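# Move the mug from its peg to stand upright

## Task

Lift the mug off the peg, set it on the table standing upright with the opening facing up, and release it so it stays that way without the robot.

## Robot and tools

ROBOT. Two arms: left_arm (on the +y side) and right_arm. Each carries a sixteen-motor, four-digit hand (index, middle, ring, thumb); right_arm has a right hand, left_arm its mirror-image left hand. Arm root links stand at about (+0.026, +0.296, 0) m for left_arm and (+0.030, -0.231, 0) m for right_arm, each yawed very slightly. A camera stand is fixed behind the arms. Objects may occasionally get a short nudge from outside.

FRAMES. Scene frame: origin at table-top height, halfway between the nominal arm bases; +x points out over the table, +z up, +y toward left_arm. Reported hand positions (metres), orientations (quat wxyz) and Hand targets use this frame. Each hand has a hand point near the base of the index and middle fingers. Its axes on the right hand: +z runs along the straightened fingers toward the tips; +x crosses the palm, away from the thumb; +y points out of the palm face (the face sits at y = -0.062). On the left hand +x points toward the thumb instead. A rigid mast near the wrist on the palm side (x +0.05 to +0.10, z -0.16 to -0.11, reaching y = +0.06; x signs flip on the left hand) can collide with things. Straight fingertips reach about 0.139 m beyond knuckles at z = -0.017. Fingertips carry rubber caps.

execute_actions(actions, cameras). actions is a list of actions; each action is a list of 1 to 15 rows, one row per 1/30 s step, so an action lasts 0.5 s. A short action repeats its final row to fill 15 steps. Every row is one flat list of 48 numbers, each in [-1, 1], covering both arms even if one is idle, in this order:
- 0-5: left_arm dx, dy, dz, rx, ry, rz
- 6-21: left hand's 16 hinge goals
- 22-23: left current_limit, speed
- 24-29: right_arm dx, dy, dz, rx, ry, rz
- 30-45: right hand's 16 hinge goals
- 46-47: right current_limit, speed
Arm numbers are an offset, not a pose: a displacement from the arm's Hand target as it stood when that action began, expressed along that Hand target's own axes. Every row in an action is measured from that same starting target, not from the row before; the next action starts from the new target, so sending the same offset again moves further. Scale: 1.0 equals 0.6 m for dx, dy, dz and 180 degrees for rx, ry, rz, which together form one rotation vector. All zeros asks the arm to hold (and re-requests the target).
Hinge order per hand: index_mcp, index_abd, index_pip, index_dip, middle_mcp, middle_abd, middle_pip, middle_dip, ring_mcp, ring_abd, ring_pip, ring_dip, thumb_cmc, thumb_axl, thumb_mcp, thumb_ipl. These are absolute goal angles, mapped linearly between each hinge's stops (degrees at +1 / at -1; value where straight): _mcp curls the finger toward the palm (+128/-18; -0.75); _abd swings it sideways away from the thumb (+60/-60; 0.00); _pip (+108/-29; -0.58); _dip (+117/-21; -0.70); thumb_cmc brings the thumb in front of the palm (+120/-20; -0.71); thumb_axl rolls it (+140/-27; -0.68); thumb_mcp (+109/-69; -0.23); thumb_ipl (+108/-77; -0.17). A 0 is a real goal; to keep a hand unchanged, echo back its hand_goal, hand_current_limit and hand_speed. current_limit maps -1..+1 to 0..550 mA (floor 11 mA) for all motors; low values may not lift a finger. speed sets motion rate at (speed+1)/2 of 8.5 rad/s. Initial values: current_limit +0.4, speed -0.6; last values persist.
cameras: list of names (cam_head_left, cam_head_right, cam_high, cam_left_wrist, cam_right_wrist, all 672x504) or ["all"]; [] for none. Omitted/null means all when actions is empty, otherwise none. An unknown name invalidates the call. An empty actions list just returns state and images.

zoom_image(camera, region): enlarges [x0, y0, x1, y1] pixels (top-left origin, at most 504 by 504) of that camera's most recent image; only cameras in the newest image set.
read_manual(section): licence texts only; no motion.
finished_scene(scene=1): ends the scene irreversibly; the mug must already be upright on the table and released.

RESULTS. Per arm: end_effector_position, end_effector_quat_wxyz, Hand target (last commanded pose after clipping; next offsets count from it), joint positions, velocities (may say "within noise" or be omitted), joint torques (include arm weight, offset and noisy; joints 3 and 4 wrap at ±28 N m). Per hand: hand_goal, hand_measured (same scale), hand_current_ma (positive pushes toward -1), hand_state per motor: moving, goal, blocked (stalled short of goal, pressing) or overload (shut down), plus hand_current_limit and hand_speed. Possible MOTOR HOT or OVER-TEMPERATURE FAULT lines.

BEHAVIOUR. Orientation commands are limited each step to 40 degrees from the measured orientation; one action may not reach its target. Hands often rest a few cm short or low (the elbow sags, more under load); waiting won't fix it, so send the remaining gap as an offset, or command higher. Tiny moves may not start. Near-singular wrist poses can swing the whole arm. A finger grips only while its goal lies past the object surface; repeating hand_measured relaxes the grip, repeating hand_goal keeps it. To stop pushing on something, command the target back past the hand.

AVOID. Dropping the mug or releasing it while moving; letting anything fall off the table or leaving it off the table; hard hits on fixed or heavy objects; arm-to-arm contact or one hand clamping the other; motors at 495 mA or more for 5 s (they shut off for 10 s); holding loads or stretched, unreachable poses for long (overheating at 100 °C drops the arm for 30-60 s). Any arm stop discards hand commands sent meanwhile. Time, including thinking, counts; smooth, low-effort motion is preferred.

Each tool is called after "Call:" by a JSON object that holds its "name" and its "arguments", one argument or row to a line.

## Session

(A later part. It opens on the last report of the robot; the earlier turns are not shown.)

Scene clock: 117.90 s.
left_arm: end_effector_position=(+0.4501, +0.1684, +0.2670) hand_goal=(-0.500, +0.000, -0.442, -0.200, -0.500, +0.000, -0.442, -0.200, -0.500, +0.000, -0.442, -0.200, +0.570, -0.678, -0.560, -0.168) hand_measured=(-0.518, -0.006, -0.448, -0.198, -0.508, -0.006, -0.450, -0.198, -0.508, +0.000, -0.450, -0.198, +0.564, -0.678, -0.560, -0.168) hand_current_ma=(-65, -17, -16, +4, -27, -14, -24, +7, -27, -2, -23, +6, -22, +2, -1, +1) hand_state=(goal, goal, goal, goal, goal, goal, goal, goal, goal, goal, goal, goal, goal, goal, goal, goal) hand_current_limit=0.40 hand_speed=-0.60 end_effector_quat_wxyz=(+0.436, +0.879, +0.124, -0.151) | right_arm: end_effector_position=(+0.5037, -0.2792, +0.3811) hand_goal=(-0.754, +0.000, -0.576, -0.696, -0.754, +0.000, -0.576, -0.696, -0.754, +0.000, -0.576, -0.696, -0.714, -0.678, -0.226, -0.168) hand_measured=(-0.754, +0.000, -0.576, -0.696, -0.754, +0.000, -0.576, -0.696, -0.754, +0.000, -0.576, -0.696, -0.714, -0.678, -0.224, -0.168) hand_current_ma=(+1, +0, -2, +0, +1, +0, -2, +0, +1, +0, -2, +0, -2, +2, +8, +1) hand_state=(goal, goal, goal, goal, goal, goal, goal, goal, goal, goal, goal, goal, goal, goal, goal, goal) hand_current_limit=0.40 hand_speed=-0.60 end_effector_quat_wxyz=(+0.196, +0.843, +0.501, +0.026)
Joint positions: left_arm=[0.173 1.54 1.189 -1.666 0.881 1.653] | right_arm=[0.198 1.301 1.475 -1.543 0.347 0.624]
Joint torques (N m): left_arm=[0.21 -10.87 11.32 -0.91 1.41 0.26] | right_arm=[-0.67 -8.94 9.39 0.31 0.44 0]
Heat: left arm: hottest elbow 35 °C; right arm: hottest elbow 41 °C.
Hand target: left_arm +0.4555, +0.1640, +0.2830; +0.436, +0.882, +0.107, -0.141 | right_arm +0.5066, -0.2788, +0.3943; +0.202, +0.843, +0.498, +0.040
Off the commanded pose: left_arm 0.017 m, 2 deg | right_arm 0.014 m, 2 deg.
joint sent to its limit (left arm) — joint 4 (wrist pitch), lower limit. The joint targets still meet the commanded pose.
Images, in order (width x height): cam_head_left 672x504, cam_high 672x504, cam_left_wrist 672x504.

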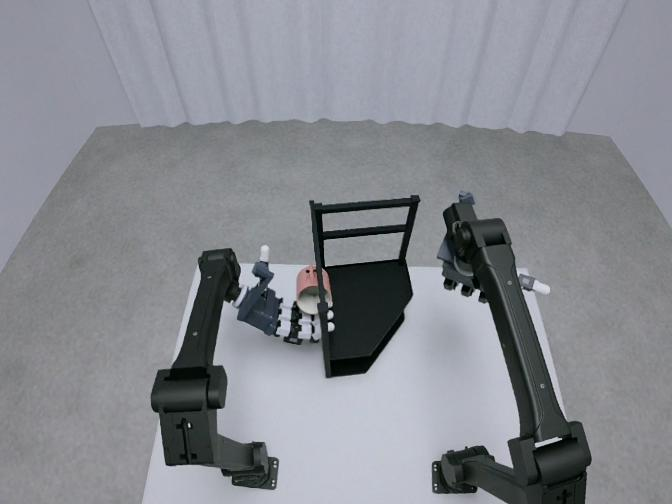

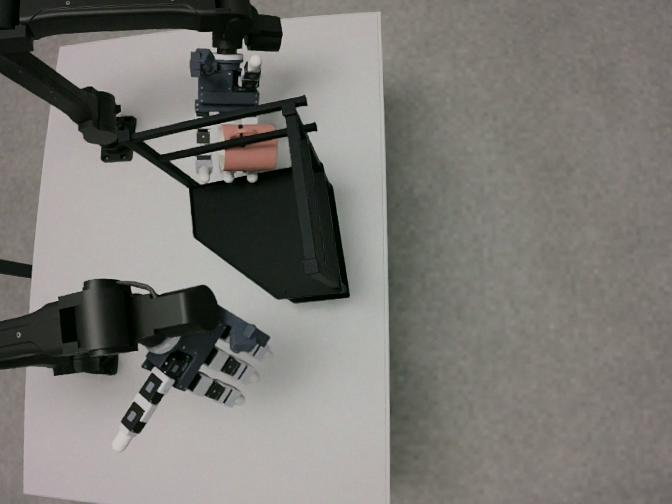

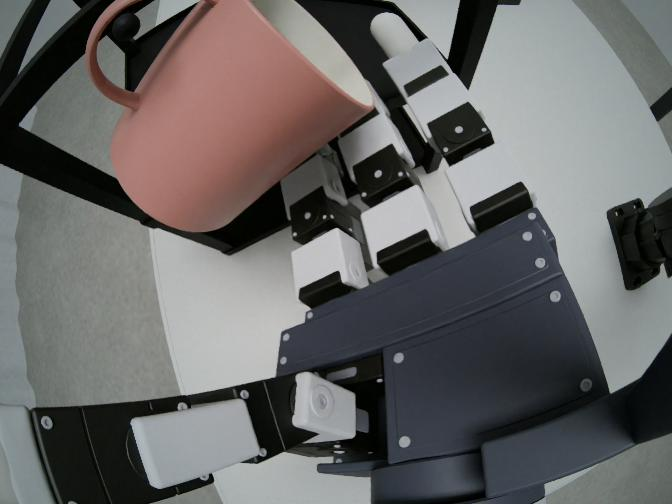

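Call:
{"name": "execute_actions", "arguments": {
  "actions": [
    [[-0.003,0.0173,-0.0048,0,0,0,-0.499,0,-0.441,-0.2,-0.499,0,-0.441,-0.2,-0.499,0,-0.441,-0.2,0.571,-0.678,-0.56,-0.168,0.4,-0.6,0,0,0,0,0,0,-0.754,0,-0.576,-0.696,-0.754,0,-0.576,-0.696,-0.754,0,-0.576,-0.696,-0.714,-0.678,-0.226,-0.168,0.4,-0.6]]
  ],
  "cameras": ["cam_left_wrist","cam_head_left"]
}}

Scene clock: 120.47 s.
left_arm: end_effector_position=(+0.4508, +0.1637, +0.2790) hand_goal=(-0.500, +0.000, -0.442, -0.200, -0.500, +0.000, -0.442, -0.200, -0.500, +0.000, -0.442, -0.200, +0.570, -0.678, -0.560, -0.168) hand_measured=(-0.518, -0.006, -0.448, -0.198, -0.508, -0.006, -0.450, -0.198, -0.508, +0.000, -0.450, -0.198, +0.564, -0.678, -0.560, -0.168) hand_current_ma=(-65, -16, -16, +4, -27, -14, -24, +7, -27, -2, -23, +6, -22, +2, -1, +1) hand_state=(goal, goal, goal, goal, goal, goal, goal, goal, goal, goal, goal, goal, goal, goal, goal, goal) hand_current_limit=0.40 hand_speed=-0.60 end_effector_quat_wxyz=(+0.438, +0.880, +0.117, -0.140) | right_arm: end_effector_position=(+0.5037, -0.2792, +0.3811) hand_goal=(-0.754, +0.000, -0.576, -0.696, -0.754, +0.000, -0.576, -0.696, -0.754, +0.000, -0.576, -0.696, -0.714, -0.678, -0.226, -0.168) hand_measured=(-0.754, +0.000, -0.576, -0.696, -0.754, +0.000, -0.576, -0.696, -0.754, +0.000, -0.576, -0.696, -0.714, -0.678, -0.224, -0.168) hand_current_ma=(+1, +0, -2, +0, +1, +0, -2, +0, +1, +0, -2, +0, -2, +2, +8, +1) hand_state=(goal, goal, goal, goal, goal, goal, goal, goal, goal, goal, goal, goal, goal, goal, goal, goal) hand_current_limit=0.40 hand_speed=-0.60 end_effector_quat_wxyz=(+0.196, +0.843, +0.501, +0.026)
Joint positions: left_arm=[0.162 1.523 1.203 -1.666 0.888 1.645] | right_arm=[0.198 1.301 1.475 -1.543 0.347 0.624]
Joint torques (N m): left_arm=[0.62 -9.76 11.49 -0.85 1.38 0.09] | right_arm=[-0.62 -8.82 9.35 0.39 0.45 0.01]
Heat: left arm: hottest elbow 35 °C; right arm: hottest elbow 41 °C.
Hand target: left_arm +0.4575, +0.1600, +0.2929; +0.437, +0.882, +0.107, -0.141 | right_arm +0.5066, -0.2788, +0.3943; +0.202, +0.843, +0.498, +0.040
Off the commanded pose: left_arm 0.016 m, 1 deg | right_arm 0.014 m, 2 deg.
joint sent to its limit (left arm) — joint 4 (wrist pitch), lower limit. The joint targets still meet the commanded pose.
Images, in order (width x height): cam_head_left 672x504, cam_left_wrist 672x504.

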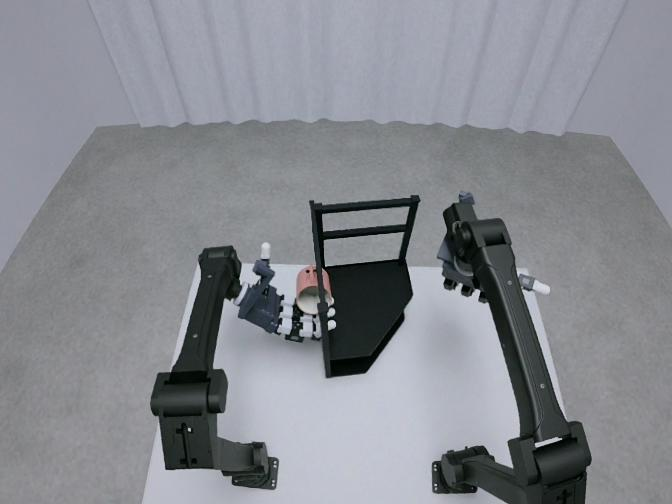

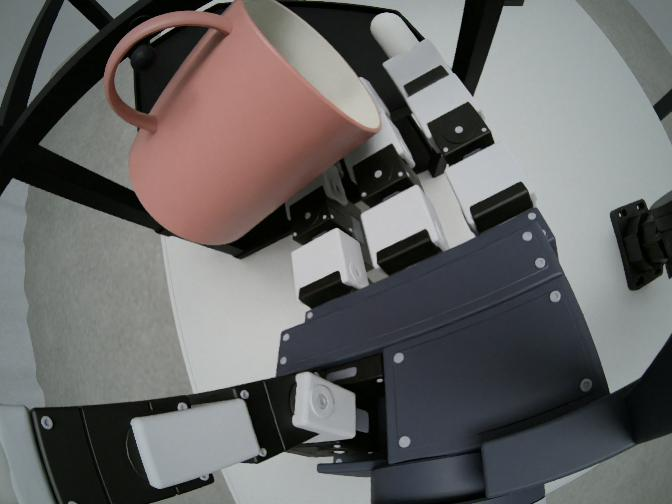

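Call:
{"name": "execute_actions", "arguments": {
  "actions": [
    [[-0.0032,0.013,0.0068,0,0,0,-0.452,0,-0.441,-0.1,-0.452,0,-0.441,-0.1,-0.452,0,-0.441,-0.1,0.571,-0.678,-0.56,-0.168,0.4,-0.6,0,0,0,0,0,0,-0.754,0,-0.576,-0.696,-0.754,0,-0.576,-0.696,-0.754,0,-0.576,-0.696,-0.714,-0.678,-0.226,-0.168,0.4,-0.6]]
  ],
  "cameras": ["cam_left_wrist","cam_head_left","cam_high"]
}}

Scene clock: 124.07 s.
left_arm: end_effector_position=(+0.4511, +0.1557, +0.2809) hand_goal=(-0.452, +0.000, -0.442, -0.100, -0.452, +0.000, -0.442, -0.100, -0.452, +0.000, -0.442, -0.100, +0.570, -0.678, -0.560, -0.168) hand_measured=(-0.470, -0.006, -0.448, -0.102, -0.474, -0.006, -0.450, -0.104, -0.472, +0.000, -0.450, -0.102, +0.564, -0.678, -0.560, -0.168) hand_current_ma=(-68, -15, -16, -9, -81, -14, -23, -11, -80, -2, -23, -9, -22, +2, -1, +1) hand_state=(goal, goal, goal, goal, blocked, goal, goal, goal, blocked, goal, goal, goal, goal, goal, goal, goal) hand_current_limit=0.40 hand_speed=-0.60 end_effector_quat_wxyz=(+0.437, +0.880, +0.116, -0.146) | right_arm: end_effector_position=(+0.5037, -0.2792, +0.3811) hand_goal=(-0.754, +0.000, -0.576, -0.696, -0.754, +0.000, -0.576, -0.696, -0.754, +0.000, -0.576, -0.696, -0.714, -0.678, -0.226, -0.168) hand_measured=(-0.754, +0.000, -0.576, -0.696, -0.754, +0.000, -0.576, -0.696, -0.754, +0.000, -0.576, -0.696, -0.714, -0.678, -0.224, -0.168) hand_current_ma=(+1, +0, -2, +0, +1, +0, -2, +0, +1, +0, -2, +0, -2, +2, +8, +1) hand_state=(goal, goal, goal, goal, goal, goal, goal, goal, goal, goal, goal, goal, goal, goal, goal, goal) hand_current_limit=0.40 hand_speed=-0.60 end_effector_quat_wxyz=(+0.196, +0.843, +0.501, +0.026)
Joint positions: left_arm=[0.142 1.522 1.208 -1.666 0.894 1.625] | right_arm=[0.198 1.301 1.475 -1.543 0.347 0.624]
Joint torques (N m): left_arm=[0.56 -10.34 11.6 -0.85 1.43 0.05] | right_arm=[-0.85 -8.64 9.31 0.23 0.49 0.01]
Heat: left arm: hottest elbow 36 °C; right arm: hottest elbow 41 °C.
Hand target: left_arm +0.4575, +0.1518, +0.2970; +0.437, +0.882, +0.107, -0.141 | right_arm +0.5066, -0.2788, +0.3943; +0.202, +0.843, +0.498, +0.040
Off the commanded pose: left_arm 0.018 m, 1 deg | right_arm 0.014 m, 2 deg.
joint sent to its limit (left arm) — joint 4 (wrist pitch), lower limit. The joint targets still meet the commanded pose.
Images, in order (width x height): cam_head_left 672x504, cam_high 672x504, cam_left_wrist 672x504.

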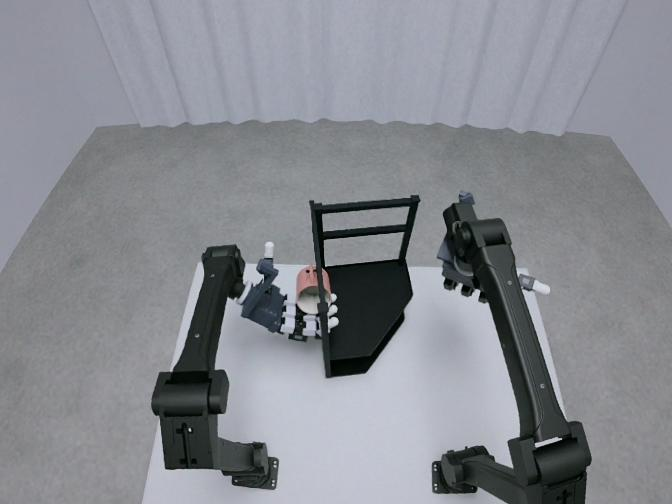

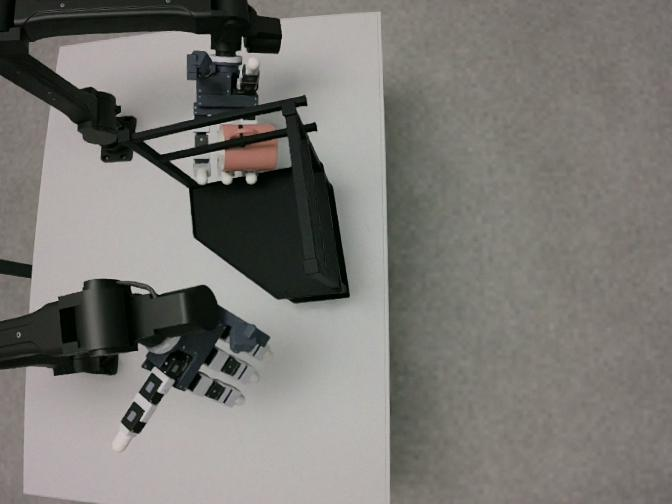

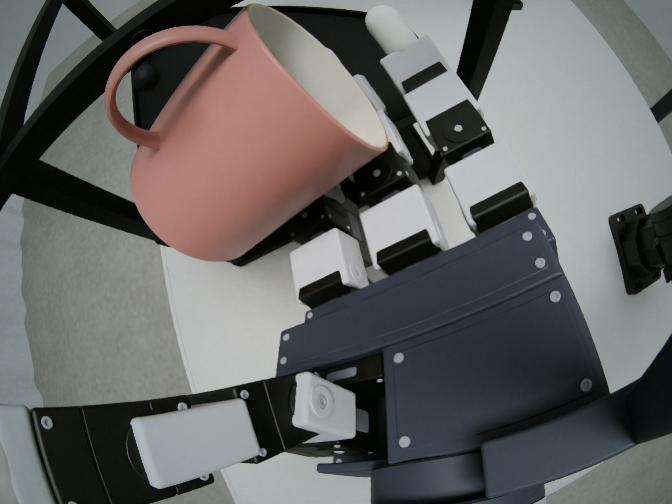

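Call:
{"name": "zoom_image", "arguments": {
  "camera": "cam_head_left",
  "region": [220, 230, 350, 370]
}}

Call:
{"name": "zoom_image", "arguments": {
  "camera": "cam_high",
  "region": [170, 40, 340, 200]
}}

Scaled by 3.600.

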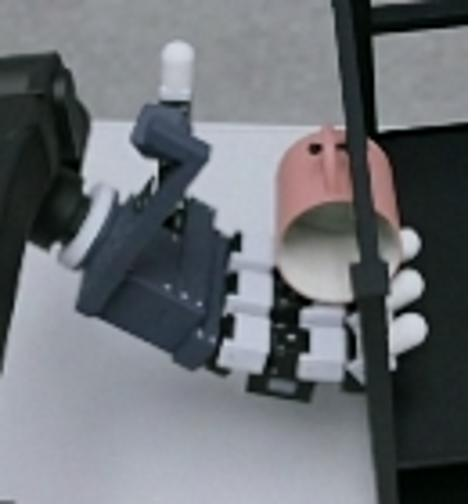

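Scaled by 2.965.

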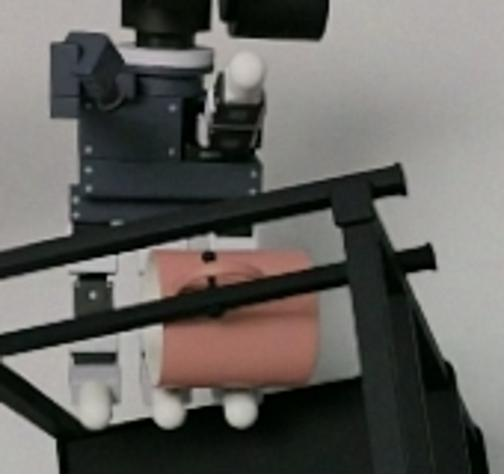

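Call:
{"name": "execute_actions", "arguments": {
  "actions": [
    [[0.0117,0,0,0,0,0,-0.452,0,-0.441,-0.1,-0.452,0,-0.441,-0.1,-0.452,0,-0.441,-0.1,0.571,-0.678,-0.281,0.481,0.4,-0.75,0,0,0,0,0,0,-0.754,0,-0.576,-0.696,-0.754,0,-0.576,-0.696,-0.754,0,-0.576,-0.696,-0.714,-0.678,-0.226,-0.168,0.4,-0.6]]
  ],
  "cameras": ["cam_left_wrist","cam_head_left","cam_high"]
}}

Scene clock: 128.00 s.
left_arm: end_effector_position=(+0.4545, +0.1560, +0.2858) hand_goal=(-0.452, +0.000, -0.442, -0.100, -0.452, +0.000, -0.442, -0.100, -0.452, +0.000, -0.442, -0.100, +0.570, -0.678, -0.282, +0.480) hand_measured=(-0.470, -0.004, -0.448, -0.102, -0.472, -0.006, -0.450, -0.104, -0.472, +0.000, -0.450, -0.102, +0.564, -0.678, -0.282, +0.478) hand_current_ma=(-70, -11, -16, -8, -80, -14, -23, -11, -79, -2, -23, -9, -22, +2, +2, -4) hand_state=(goal, goal, goal, goal, blocked, goal, goal, goal, blocked, goal, goal, goal, goal, goal, goal, goal) hand_current_limit=0.40 hand_speed=-0.75 end_effector_quat_wxyz=(+0.437, +0.881, +0.113, -0.140) | right_arm: end_effector_position=(+0.5037, -0.2792, +0.3811) hand_goal=(-0.754, +0.000, -0.576, -0.696, -0.754, +0.000, -0.576, -0.696, -0.754, +0.000, -0.576, -0.696, -0.714, -0.678, -0.226, -0.168) hand_measured=(-0.754, +0.000, -0.576, -0.696, -0.754, +0.000, -0.576, -0.696, -0.754, +0.000, -0.576, -0.696, -0.714, -0.678, -0.224, -0.168) hand_current_ma=(+1, +0, -2, +0, +1, +0, -2, +0, +1, +0, -2, +0, -2, +2, +8, +1) hand_state=(goal, goal, goal, goal, goal, goal, goal, goal, goal, goal, goal, goal, goal, goal, goal, goal) hand_current_limit=0.40 hand_speed=-0.60 end_effector_quat_wxyz=(+0.196, +0.843, +0.501, +0.026)
Joint positions: left_arm=[0.142 1.522 1.223 -1.666 0.893 1.623] | right_arm=[0.198 1.301 1.475 -1.543 0.347 0.624]
Joint torques (N m): left_arm=[0.21 -8.64 11.86 -0.81 1.45 0.12] | right_arm=[0.38 -9.11 9.42 0.31 0.48 0.01]
Heat: left arm: hottest elbow 36 °C; right arm: hottest elbow 41 °C.
Hand target: left_arm +0.4641, +0.1524, +0.2946; +0.436, +0.882, +0.107, -0.141 | right_arm +0.5066, -0.2788, +0.3943; +0.202, +0.843, +0.498, +0.040
Off the commanded pose: left_arm 0.013 m, 1 deg | right_arm 0.014 m, 2 deg.
joint sent to its limit (left arm) — joint 4 (wrist pitch), lower limit. The joint targets still meet the commanded pose.
Images, in order (width x height): cam_head_left 672x504, cam_high 672x504, cam_left_wrist 672x504.

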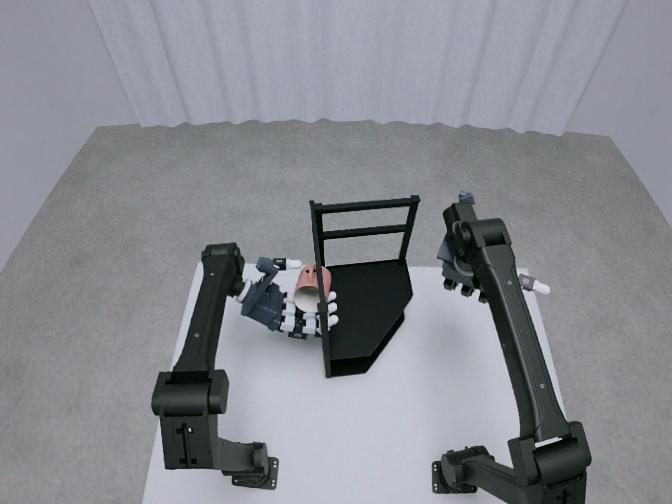

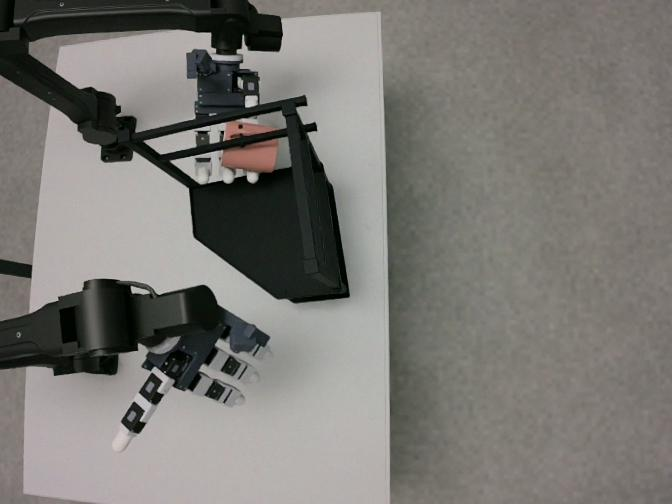

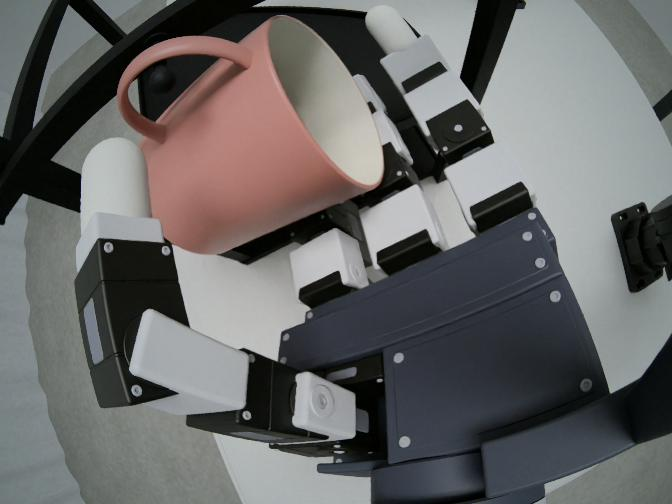

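Call:
{"name": "zoom_image", "arguments": {
  "camera": "cam_head_left",
  "region": [220, 230, 350, 370]
}}

Call:
{"name": "zoom_image", "arguments": {
  "camera": "cam_high",
  "region": [170, 40, 340, 200]
}}

Call:
{"name": "zoom_image", "arguments": {
  "camera": "cam_left_wrist",
  "region": [60, 0, 460, 300]
}}

Scaled by 3.600.

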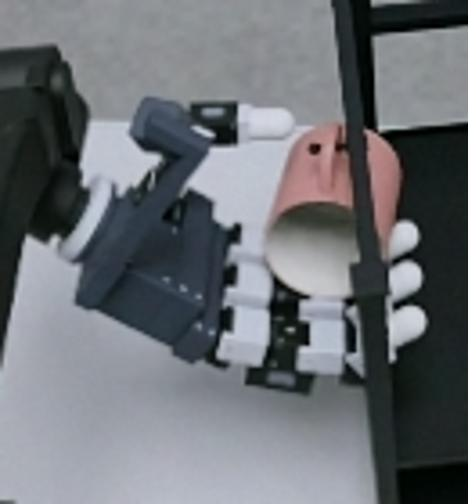

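Scaled by 2.965.

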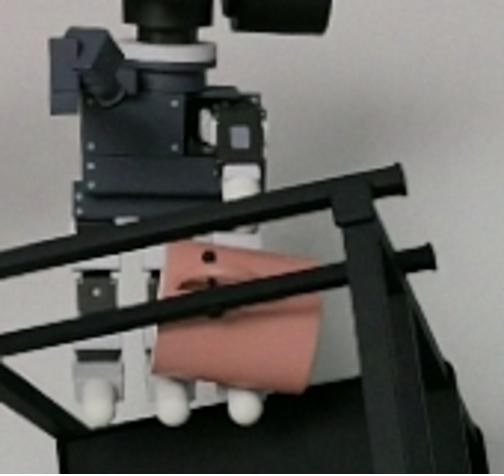

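Scaled by 1.260 from the camera's 672x504 image, which has a finer 960x720 frame.

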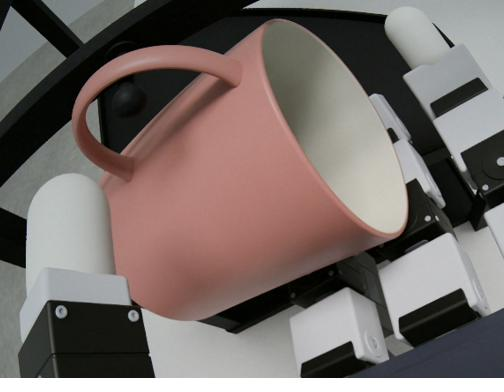

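Call:
{"name": "execute_actions", "arguments": {
  "actions": [
    [[0,0,0,0,0,0,-0.452,0,-0.441,0.05,-0.452,0,-0.441,0.05,-0.452,0,-0.441,-0.1,0.571,-0.678,-0.135,0.535,0.2,-0.88,0,0,0,0,0,0,-0.754,0,-0.576,-0.696,-0.754,0,-0.576,-0.696,-0.754,0,-0.576,-0.696,-0.714,-0.678,-0.226,-0.168,0.4,-0.6]]
  ],
  "cameras": ["cam_left_wrist","cam_head_left","cam_high"]
}}

Scene clock: 129.77 s.
left_arm: end_effector_position=(+0.4545, +0.1555, +0.2857) hand_goal=(-0.452, +0.000, -0.442, +0.050, -0.452, +0.000, -0.442, +0.050, -0.452, +0.000, -0.442, -0.100, +0.570, -0.678, -0.136, +0.534) hand_measured=(-0.476, -0.004, -0.452, +0.042, -0.472, -0.006, -0.450, +0.046, -0.472, +0.000, -0.450, -0.102, +0.564, -0.678, -0.136, +0.532) hand_current_ma=(-94, -11, -34, -28, -80, -14, -23, -11, -79, -2, -23, -9, -22, +2, +3, -4) hand_state=(blocked, goal, goal, goal, blocked, goal, goal, goal, blocked, goal, goal, goal, goal, goal, goal, goal) hand_current_limit=0.20 hand_speed=-0.88 end_effector_quat_wxyz=(+0.437, +0.881, +0.114, -0.141) | right_arm: end_effector_position=(+0.5037, -0.2792, +0.3811) hand_goal=(-0.754, +0.000, -0.576, -0.696, -0.754, +0.000, -0.576, -0.696, -0.754, +0.000, -0.576, -0.696, -0.714, -0.678, -0.226, -0.168) hand_measured=(-0.754, +0.000, -0.576, -0.696, -0.754, +0.000, -0.576, -0.696, -0.754, +0.000, -0.576, -0.696, -0.714, -0.678, -0.224, -0.168) hand_current_ma=(+1, +0, -2, +0, +1, +0, -2, +0, +1, +0, -2, +0, -2, +2, +8, +1) hand_state=(goal, goal, goal, goal, goal, goal, goal, goal, goal, goal, goal, goal, goal, goal, goal, goal) hand_current_limit=0.40 hand_speed=-0.60 end_effector_quat_wxyz=(+0.196, +0.843, +0.501, +0.026)
Joint positions: left_arm=[0.14 1.522 1.223 -1.666 0.893 1.621] | right_arm=[0.198 1.301 1.475 -1.543 0.347 0.624]
Joint torques (N m): left_arm=[0.38 -9.52 11.78 -0.88 1.46 0.15] | right_arm=[-0.73 -8.94 9.28 0.18 0.47 -0.01]
Heat: left arm: hottest elbow 36 °C; right arm: hottest elbow 41 °C.
Hand target: left_arm +0.4641, +0.1523, +0.2946; +0.436, +0.882, +0.107, -0.141 | right_arm +0.5066, -0.2788, +0.3943; +0.202, +0.843, +0.498, +0.040
Off the commanded pose: left_arm 0.013 m, 1 deg | right_arm 0.014 m, 2 deg.
joint sent to its limit (left arm) — joint 4 (wrist pitch), lower limit. The joint targets still meet the commanded pose.
Images, in order (width x height): cam_head_left 672x504, cam_high 672x504, cam_left_wrist 672x504.

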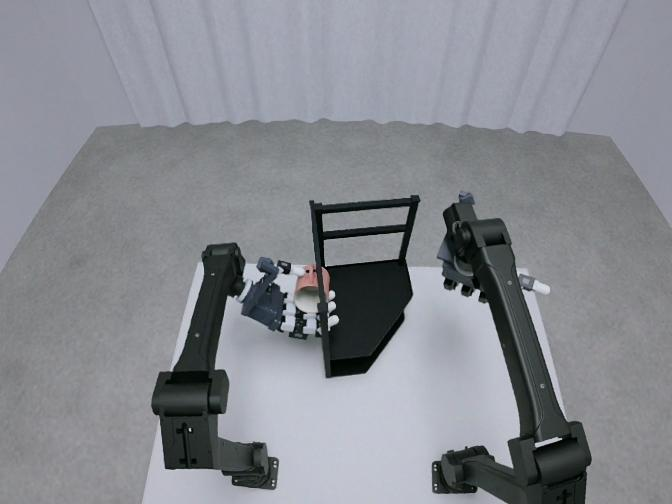

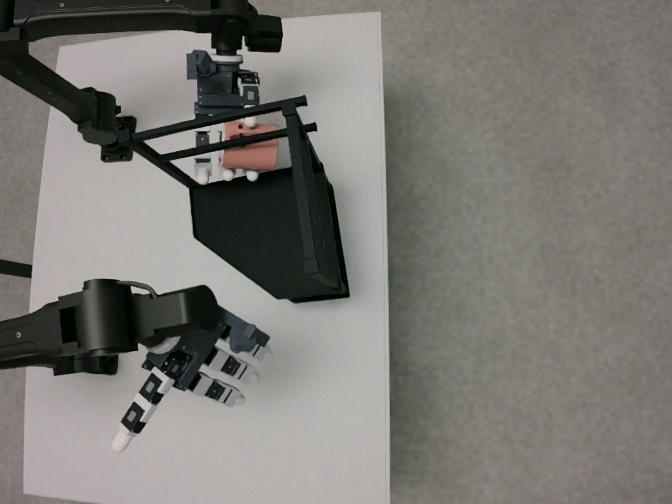

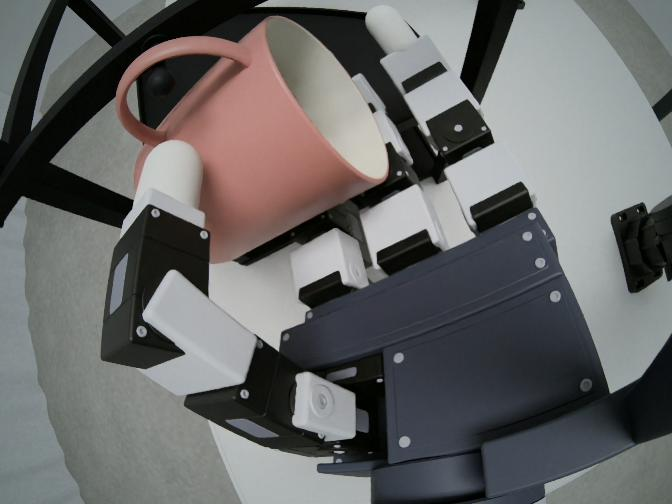

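Call:
{"name": "execute_actions", "arguments": {
  "actions": [
    [[0,0,0,0,0,0,-0.452,0,-0.441,0.1,-0.44,0,-0.441,0.13,-0.452,0,-0.441,-0.1,0.571,-0.678,-0.05,0.56,0.2,-0.88,0,0,0,0,0,0,-0.754,0,-0.576,-0.696,-0.754,0,-0.576,-0.696,-0.754,0,-0.576,-0.696,-0.714,-0.678,-0.226,-0.168,0.4,-0.6]]
  ],
  "cameras": ["cam_left_wrist","cam_high"]
}}

Scene clock: 130.93 s.
left_arm: end_effector_position=(+0.4545, +0.1555, +0.2857) hand_goal=(-0.452, +0.000, -0.442, +0.100, -0.440, +0.000, -0.442, +0.130, -0.452, +0.000, -0.442, -0.100, +0.570, -0.678, -0.050, +0.560) hand_measured=(-0.482, -0.002, -0.458, +0.084, -0.464, -0.004, -0.452, +0.116, -0.472, +0.000, -0.450, -0.102, +0.566, -0.678, -0.104, +0.552) hand_current_ma=(-121, -6, -52, -56, -90, -8, -30, -45, -78, -2, -23, -9, -15, -2, -293, -36) hand_state=(blocked, goal, goal, goal, blocked, goal, goal, goal, blocked, goal, goal, goal, goal, goal, blocked, goal) hand_current_limit=0.20 hand_speed=-0.88 end_effector_quat_wxyz=(+0.437, +0.881, +0.114, -0.141) | right_arm: end_effector_position=(+0.5037, -0.2792, +0.3811) hand_goal=(-0.754, +0.000, -0.576, -0.696, -0.754, +0.000, -0.576, -0.696, -0.754, +0.000, -0.576, -0.696, -0.714, -0.678, -0.226, -0.168) hand_measured=(-0.754, +0.000, -0.576, -0.696, -0.754, +0.000, -0.576, -0.696, -0.754, +0.000, -0.576, -0.696, -0.714, -0.678, -0.224, -0.168) hand_current_ma=(+1, +0, -2, +0, +1, +0, -2, +0, +1, +0, -2, +0, -2, +2, +8, +1) hand_state=(goal, goal, goal, goal, goal, goal, goal, goal, goal, goal, goal, goal, goal, goal, goal, goal) hand_current_limit=0.40 hand_speed=-0.60 end_effector_quat_wxyz=(+0.196, +0.843, +0.501, +0.026)
Joint positions: left_arm=[0.14 1.522 1.223 -1.666 0.893 1.621] | right_arm=[0.198 1.301 1.475 -1.543 0.347 0.624]
Joint torques (N m): left_arm=[0.56 -8.64 11.89 -0.81 1.46 0.16] | right_arm=[-0.32 -9.47 9.43 0.29 0.54 -0.01]
Heat: left arm: hottest elbow 36 °C; right arm: hottest elbow 41 °C.
Hand target: left_arm +0.4641, +0.1524, +0.2946; +0.436, +0.882, +0.107, -0.141 | right_arm +0.5066, -0.2788, +0.3943; +0.202, +0.843, +0.498, +0.040
Off the commanded pose: left_arm 0.013 m, 1 deg | right_arm 0.014 m, 2 deg.
joint sent to its limit (left arm) — joint 4 (wrist pitch), lower limit. The joint targets still meet the commanded pose.
Images, in order (width x height): cam_high 672x504, cam_left_wrist 672x504.

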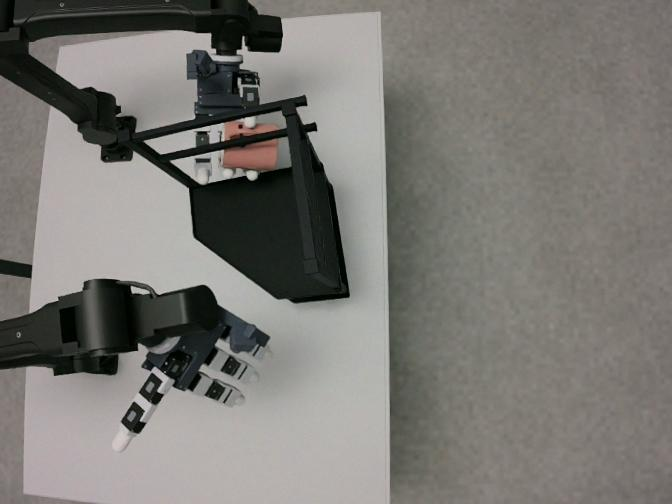

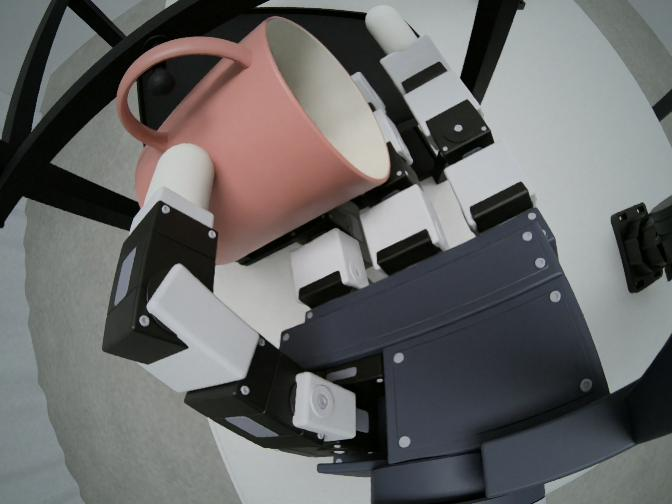

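Call:
{"name": "zoom_image", "arguments": {
  "camera": "cam_left_wrist",
  "region": [80, 10, 280, 210]
}}

Call:
{"name": "zoom_image", "arguments": {
  "camera": "cam_high",
  "region": [170, 70, 340, 200]
}}

Scaled by 2.520 from the camera's 672x504 image, which has a finer 960x720 frame.

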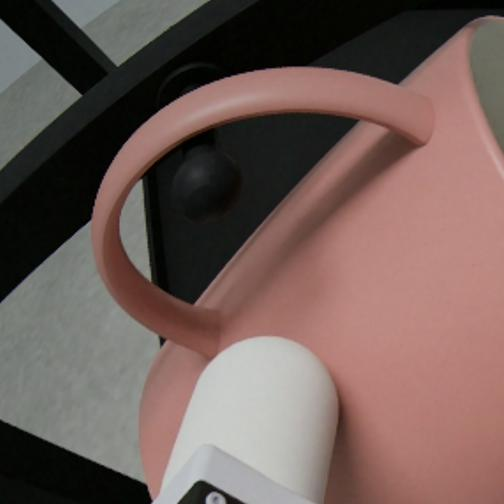

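Scaled by 2.965.

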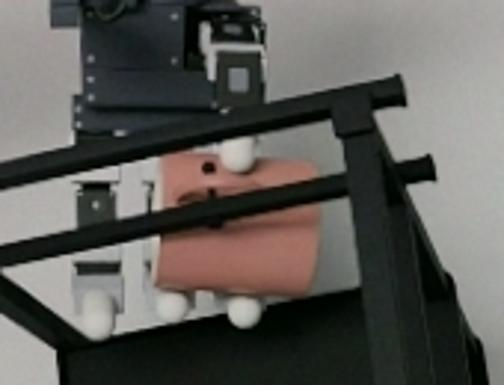

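Call:
{"name": "execute_actions", "arguments": {
  "actions": [
    [[0,0,0,0,0,0,-0.44,0,-0.43,0.14,-0.43,0,-0.43,0.17,-0.452,0,-0.441,-0.1,0.571,-0.678,-0.03,0.57,0.4,-0.88,0,0,0,0,0,0,-0.754,0,-0.576,-0.696,-0.754,0,-0.576,-0.696,-0.754,0,-0.576,-0.696,-0.714,-0.678,-0.226,-0.168,0.4,-0.6]],
    [[-0.0034,0.0074,-0.0058,0,0,0,-0.44,0,-0.43,0.14,-0.43,0,-0.43,0.17,-0.452,0,-0.441,-0.1,0.571,-0.678,-0.03,0.57,0.4,-0.88,0,0,0,0,0,0,-0.754,0,-0.576,-0.696,-0.754,0,-0.576,-0.696,-0.754,0,-0.576,-0.696,-0.714,-0.678,-0.226,-0.168,0.4,-0.6]]
  ],
  "cameras": ["cam_left_wrist","cam_head_left","cam_high"]
}}

Scene clock: 133.63 s.
left_arm: end_effector_position=(+0.4547, +0.1555, +0.2858) hand_goal=(-0.440, +0.000, -0.430, +0.140, -0.430, +0.000, -0.430, +0.170, -0.452, +0.000, -0.442, -0.100, +0.570, -0.678, -0.030, +0.570) hand_measured=(-0.484, -0.002, -0.458, +0.110, -0.468, -0.002, -0.452, +0.148, -0.472, +0.000, -0.450, -0.102, +0.564, -0.680, -0.104, +0.552) hand_current_ma=(-186, -3, -106, -117, -156, -4, -76, -78, -78, -2, -23, -9, -20, -5, -385, -90) hand_state=(blocked, goal, blocked, blocked, blocked, goal, blocked, blocked, blocked, goal, goal, goal, goal, goal, blocked, goal) hand_current_limit=0.40 hand_speed=-0.88 end_effector_quat_wxyz=(+0.437, +0.881, +0.115, -0.141) | right_arm: end_effector_position=(+0.5037, -0.2792, +0.3811) hand_goal=(-0.754, +0.000, -0.576, -0.696, -0.754, +0.000, -0.576, -0.696, -0.754, +0.000, -0.576, -0.696, -0.714, -0.678, -0.226, -0.168) hand_measured=(-0.754, +0.000, -0.576, -0.696, -0.754, +0.000, -0.576, -0.696, -0.754, +0.000, -0.576, -0.696, -0.714, -0.678, -0.224, -0.168) hand_current_ma=(+1, +0, -2, +0, +1, +0, -2, +0, +1, +0, -2, +0, -2, +2, +8, +1) hand_state=(goal, goal, goal, goal, goal, goal, goal, goal, goal, goal, goal, goal, goal, goal, goal, goal) hand_current_limit=0.40 hand_speed=-0.60 end_effector_quat_wxyz=(+0.196, +0.843, +0.501, +0.026)
Joint positions: left_arm=[0.14 1.522 1.223 -1.666 0.894 1.619] | right_arm=[0.198 1.301 1.475 -1.543 0.347 0.624]
Joint torques (N m): left_arm=[0.62 -9.41 12.16 -0.91 1.54 0.01] | right_arm=[-0.56 -9.23 9.31 0.2 0.51 0.03]
Heat: left arm: hottest elbow 36 °C; right arm: hottest elbow 41 °C.
Hand target: left_arm +0.4641, +0.1524, +0.3006; +0.437, +0.882, +0.107, -0.141 | right_arm +0.5066, -0.2788, +0.3943; +0.202, +0.843, +0.498, +0.040
Off the commanded pose: left_arm 0.018 m, 1 deg | right_arm 0.014 m, 2 deg.
joint sent to its limit (left arm) — joint 4 (wrist pitch), lower limit. The joint targets still meet the commanded pose.
Images, in order (width x height): cam_head_left 672x504, cam_high 672x504, cam_left_wrist 672x504.

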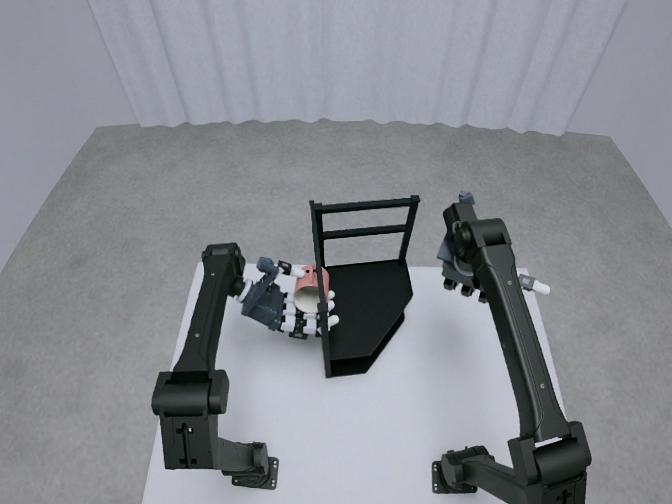

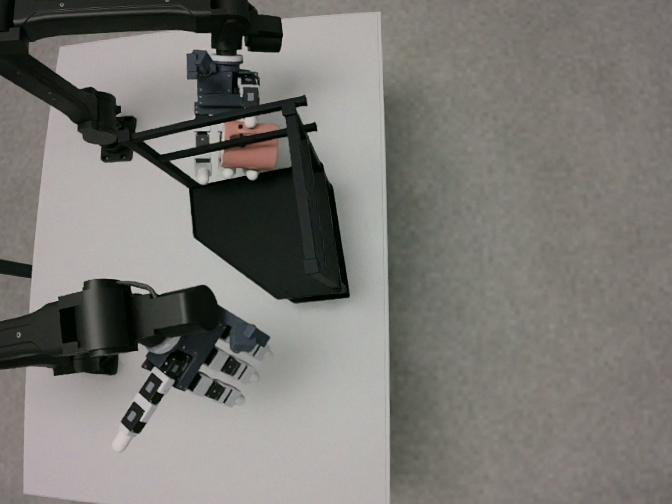

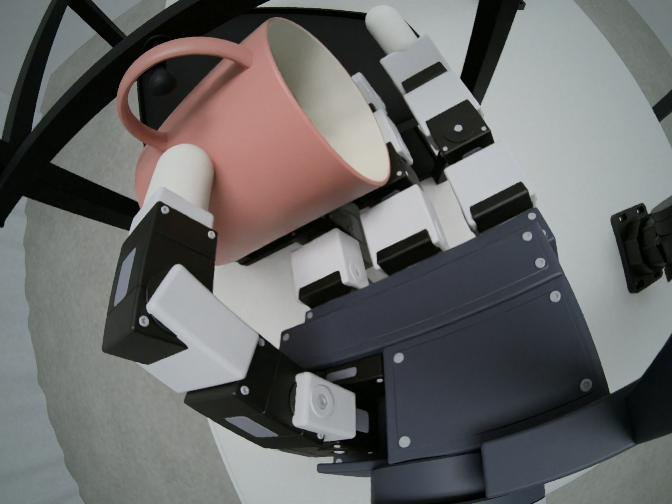

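Call:
{"name": "execute_actions", "arguments": {
  "actions": [
    [[-0.0045,0.0099,-0.0077,0,0,0,-0.44,0,-0.43,0.14,-0.43,0,-0.43,0.17,-0.452,0,-0.441,-0.1,0.571,-0.678,-0.03,0.57,0.4,-0.88,0,0,0,0,0,0,-0.754,0,-0.576,-0.696,-0.754,0,-0.576,-0.696,-0.754,0,-0.576,-0.696,-0.714,-0.678,-0.226,-0.168,0.4,-0.6]]
  ],
  "cameras": ["cam_left_wrist","cam_high"]
}}

Scene clock: 135.00 s.
left_arm: end_effector_position=(+0.4557, +0.1557, +0.2865) hand_goal=(-0.440, +0.000, -0.430, +0.140, -0.430, +0.000, -0.430, +0.170, -0.452, +0.000, -0.442, -0.100, +0.570, -0.678, -0.030, +0.570) hand_measured=(-0.486, -0.002, -0.460, +0.110, -0.474, -0.002, -0.452, +0.150, -0.472, +0.000, -0.450, -0.102, +0.568, -0.678, -0.100, +0.552) hand_current_ma=(-196, -3, -112, -117, -187, -4, -79, -71, -78, -2, -23, -9, -4, +1, -385, -90) hand_state=(blocked, goal, blocked, blocked, blocked, goal, blocked, goal, blocked, goal, goal, goal, goal, goal, blocked, goal) hand_current_limit=0.40 hand_speed=-0.88 end_effector_quat_wxyz=(+0.436, +0.880, +0.120, -0.142) | right_arm: end_effector_position=(+0.5037, -0.2792, +0.3811) hand_goal=(-0.754, +0.000, -0.576, -0.696, -0.754, +0.000, -0.576, -0.696, -0.754, +0.000, -0.576, -0.696, -0.714, -0.678, -0.226, -0.168) hand_measured=(-0.754, +0.000, -0.576, -0.696, -0.754, +0.000, -0.576, -0.696, -0.754, +0.000, -0.576, -0.696, -0.714, -0.678, -0.224, -0.168) hand_current_ma=(+1, +0, -2, +0, +1, +0, -2, +0, +1, +0, -2, +0, -2, +2, +8, +1) hand_state=(goal, goal, goal, goal, goal, goal, goal, goal, goal, goal, goal, goal, goal, goal, goal, goal) hand_current_limit=0.40 hand_speed=-0.60 end_effector_quat_wxyz=(+0.196, +0.843, +0.501, +0.026)
Joint positions: left_arm=[0.14 1.52 1.225 -1.666 0.894 1.605] | right_arm=[0.198 1.301 1.475 -1.543 0.347 0.624]
Joint torques (N m): left_arm=[0.26 -10.87 12.46 -0.7 1.64 0.05] | right_arm=[-0.5 -8.88 9.32 0.25 0.45 -0.01]
Heat: left arm: hottest elbow 36 °C; right arm: hottest elbow 41 °C.
Hand target: left_arm +0.4642, +0.1524, +0.3085; +0.436, +0.882, +0.107, -0.141 | right_arm +0.5066, -0.2788, +0.3943; +0.202, +0.843, +0.498, +0.040
Off the commanded pose: left_arm 0.024 m, 2 deg | right_arm 0.014 m, 2 deg.
joint sent to its limit (left arm) — joint 4 (wrist pitch), lower limit. The joint targets still meet the commanded pose.
Images, in order (width x height): cam_high 672x504, cam_left_wrist 672x504.

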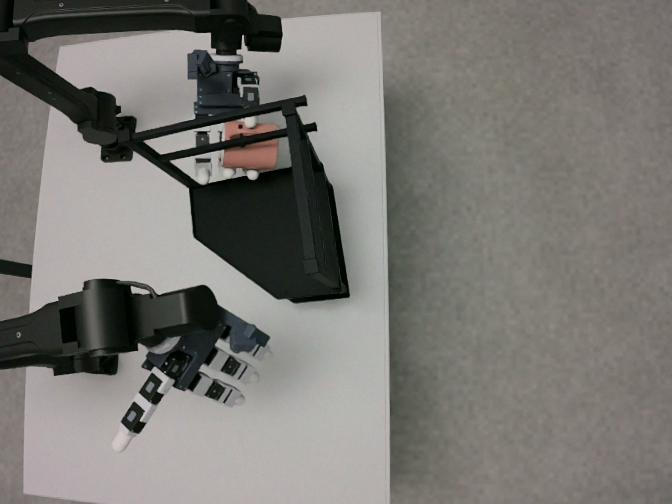

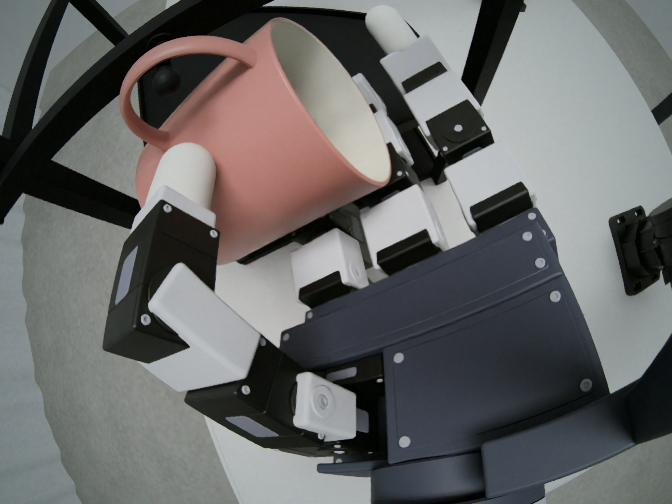

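Call:
{"name": "execute_actions", "arguments": {
  "actions": [
    [[-0.0057,0.0123,-0.0096,0,0,0,-0.44,0,-0.43,0.14,-0.43,0,-0.43,0.17,-0.452,0,-0.441,-0.1,0.571,-0.678,-0.03,0.57,0.4,-0.88,0,0,0,0,0,0,-0.754,0,-0.576,-0.696,-0.754,0,-0.576,-0.696,-0.754,0,-0.576,-0.696,-0.714,-0.678,-0.226,-0.168,0.4,-0.6]]
  ],
  "cameras": ["cam_left_wrist","cam_head_left","cam_high"]
}}

Scene clock: 136.93 s.
left_arm: end_effector_position=(+0.4565, +0.1561, +0.2887) hand_goal=(-0.440, +0.000, -0.430, +0.140, -0.430, +0.000, -0.430, +0.170, -0.452, +0.000, -0.442, -0.100, +0.570, -0.678, -0.030, +0.570) hand_measured=(-0.492, -0.002, -0.460, +0.112, -0.476, -0.002, -0.452, +0.154, -0.472, +0.000, -0.450, -0.102, +0.562, -0.680, -0.098, +0.552) hand_current_ma=(-222, -3, -116, -106, -196, -3, -80, -53, -78, -2, -23, -9, -26, -9, -373, -89) hand_state=(blocked, goal, blocked, blocked, blocked, goal, blocked, goal, blocked, goal, goal, goal, goal, goal, blocked, goal) hand_current_limit=0.40 hand_speed=-0.88 end_effector_quat_wxyz=(+0.434, +0.879, +0.133, -0.146) | right_arm: end_effector_position=(+0.5037, -0.2792, +0.3811) hand_goal=(-0.754, +0.000, -0.576, -0.696, -0.754, +0.000, -0.576, -0.696, -0.754, +0.000, -0.576, -0.696, -0.714, -0.678, -0.226, -0.168) hand_measured=(-0.754, +0.000, -0.576, -0.696, -0.754, +0.000, -0.576, -0.696, -0.754, +0.000, -0.576, -0.696, -0.714, -0.678, -0.224, -0.168) hand_current_ma=(+1, +0, -2, +0, +1, +0, -2, +0, +1, +0, -2, +0, -2, +2, +8, +1) hand_state=(goal, goal, goal, goal, goal, goal, goal, goal, goal, goal, goal, goal, goal, goal, goal, goal) hand_current_limit=0.40 hand_speed=-0.60 end_effector_quat_wxyz=(+0.196, +0.843, +0.501, +0.026)
Joint positions: left_arm=[0.14 1.51 1.225 -1.666 0.894 1.57] | right_arm=[0.198 1.301 1.475 -1.543 0.347 0.624]
Joint torques (N m): left_arm=[0.38 -11.22 13.18 -0.79 1.86 0.25] | right_arm=[-0.26 -9 9.33 0.27 0.51 -0.03]
Heat: left arm: hottest elbow 36 °C; right arm: hottest elbow 41 °C.
Hand target: left_arm +0.4640, +0.1523, +0.3186; +0.436, +0.882, +0.107, -0.141 | right_arm +0.5066, -0.2788, +0.3943; +0.202, +0.843, +0.498, +0.040
Off the commanded pose: left_arm 0.031 m, 3 deg | right_arm 0.014 m, 2 deg.
joint sent to its limit (left arm) — joint 4 (wrist pitch), lower limit. The joint targets are off in orientation, not in position.
Images, in order (width x height): cam_head_left 672x504, cam_high 672x504, cam_left_wrist 672x504.

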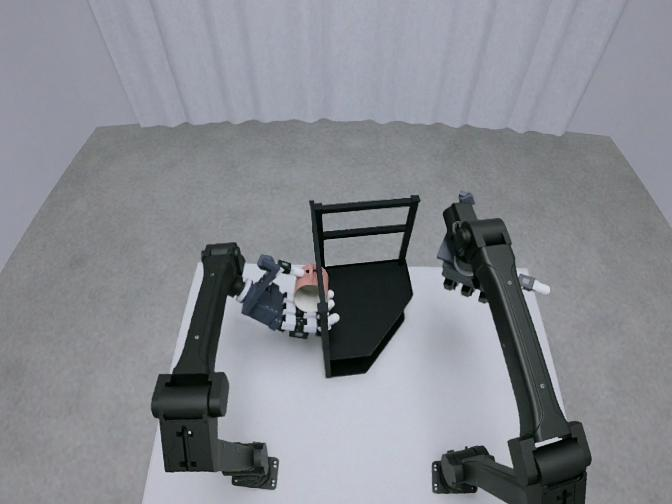

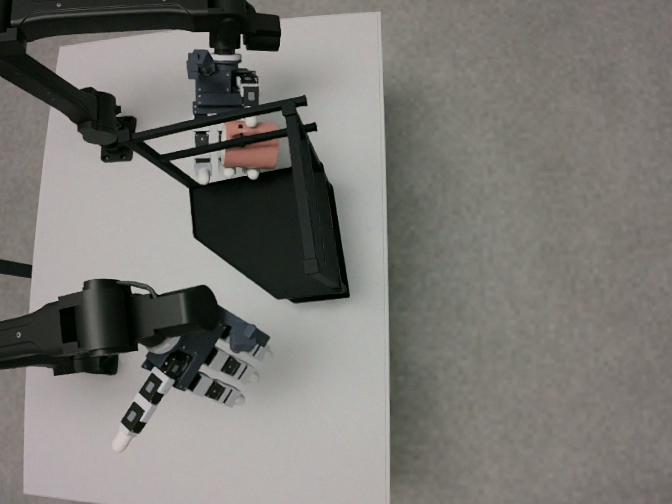

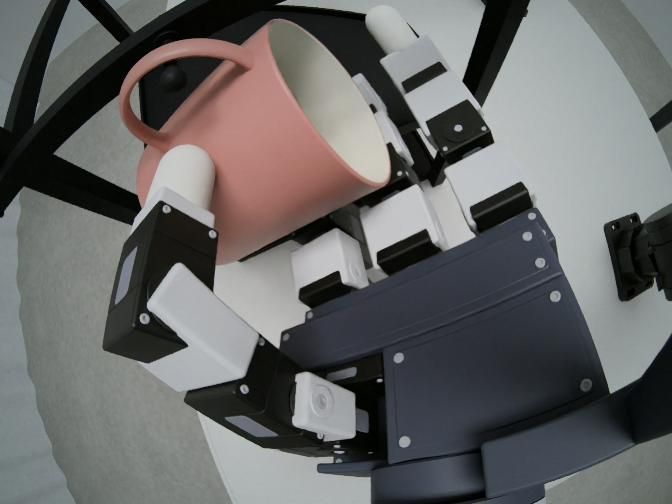

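Call:
{"name": "zoom_image", "arguments": {
  "camera": "cam_left_wrist",
  "region": [80, 10, 280, 210]
}}

Call:
{"name": "zoom_image", "arguments": {
  "camera": "cam_head_left",
  "region": [220, 230, 350, 370]
}}

Call:
{"name": "zoom_image", "arguments": {
  "camera": "cam_high",
  "region": [170, 70, 340, 200]
}}

Scaled by 2.520 from the camera's 672x504 image, which has a finer 960x720 frame.

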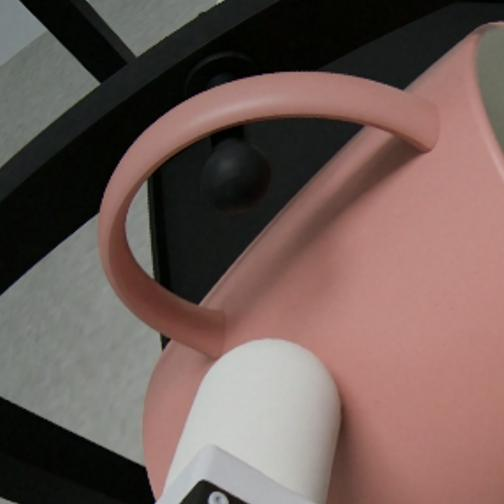

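Scaled by 3.600.

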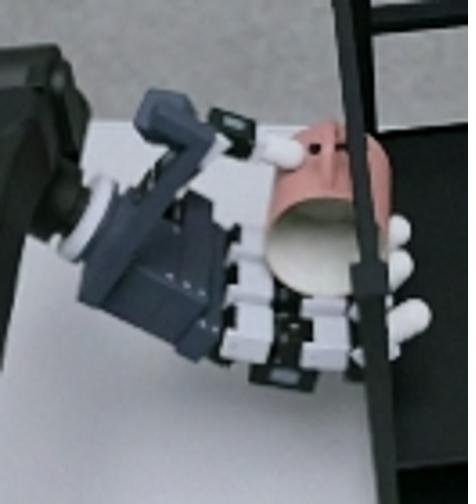

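Scaled by 2.965.

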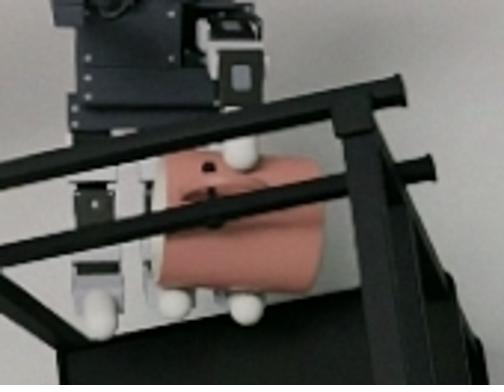

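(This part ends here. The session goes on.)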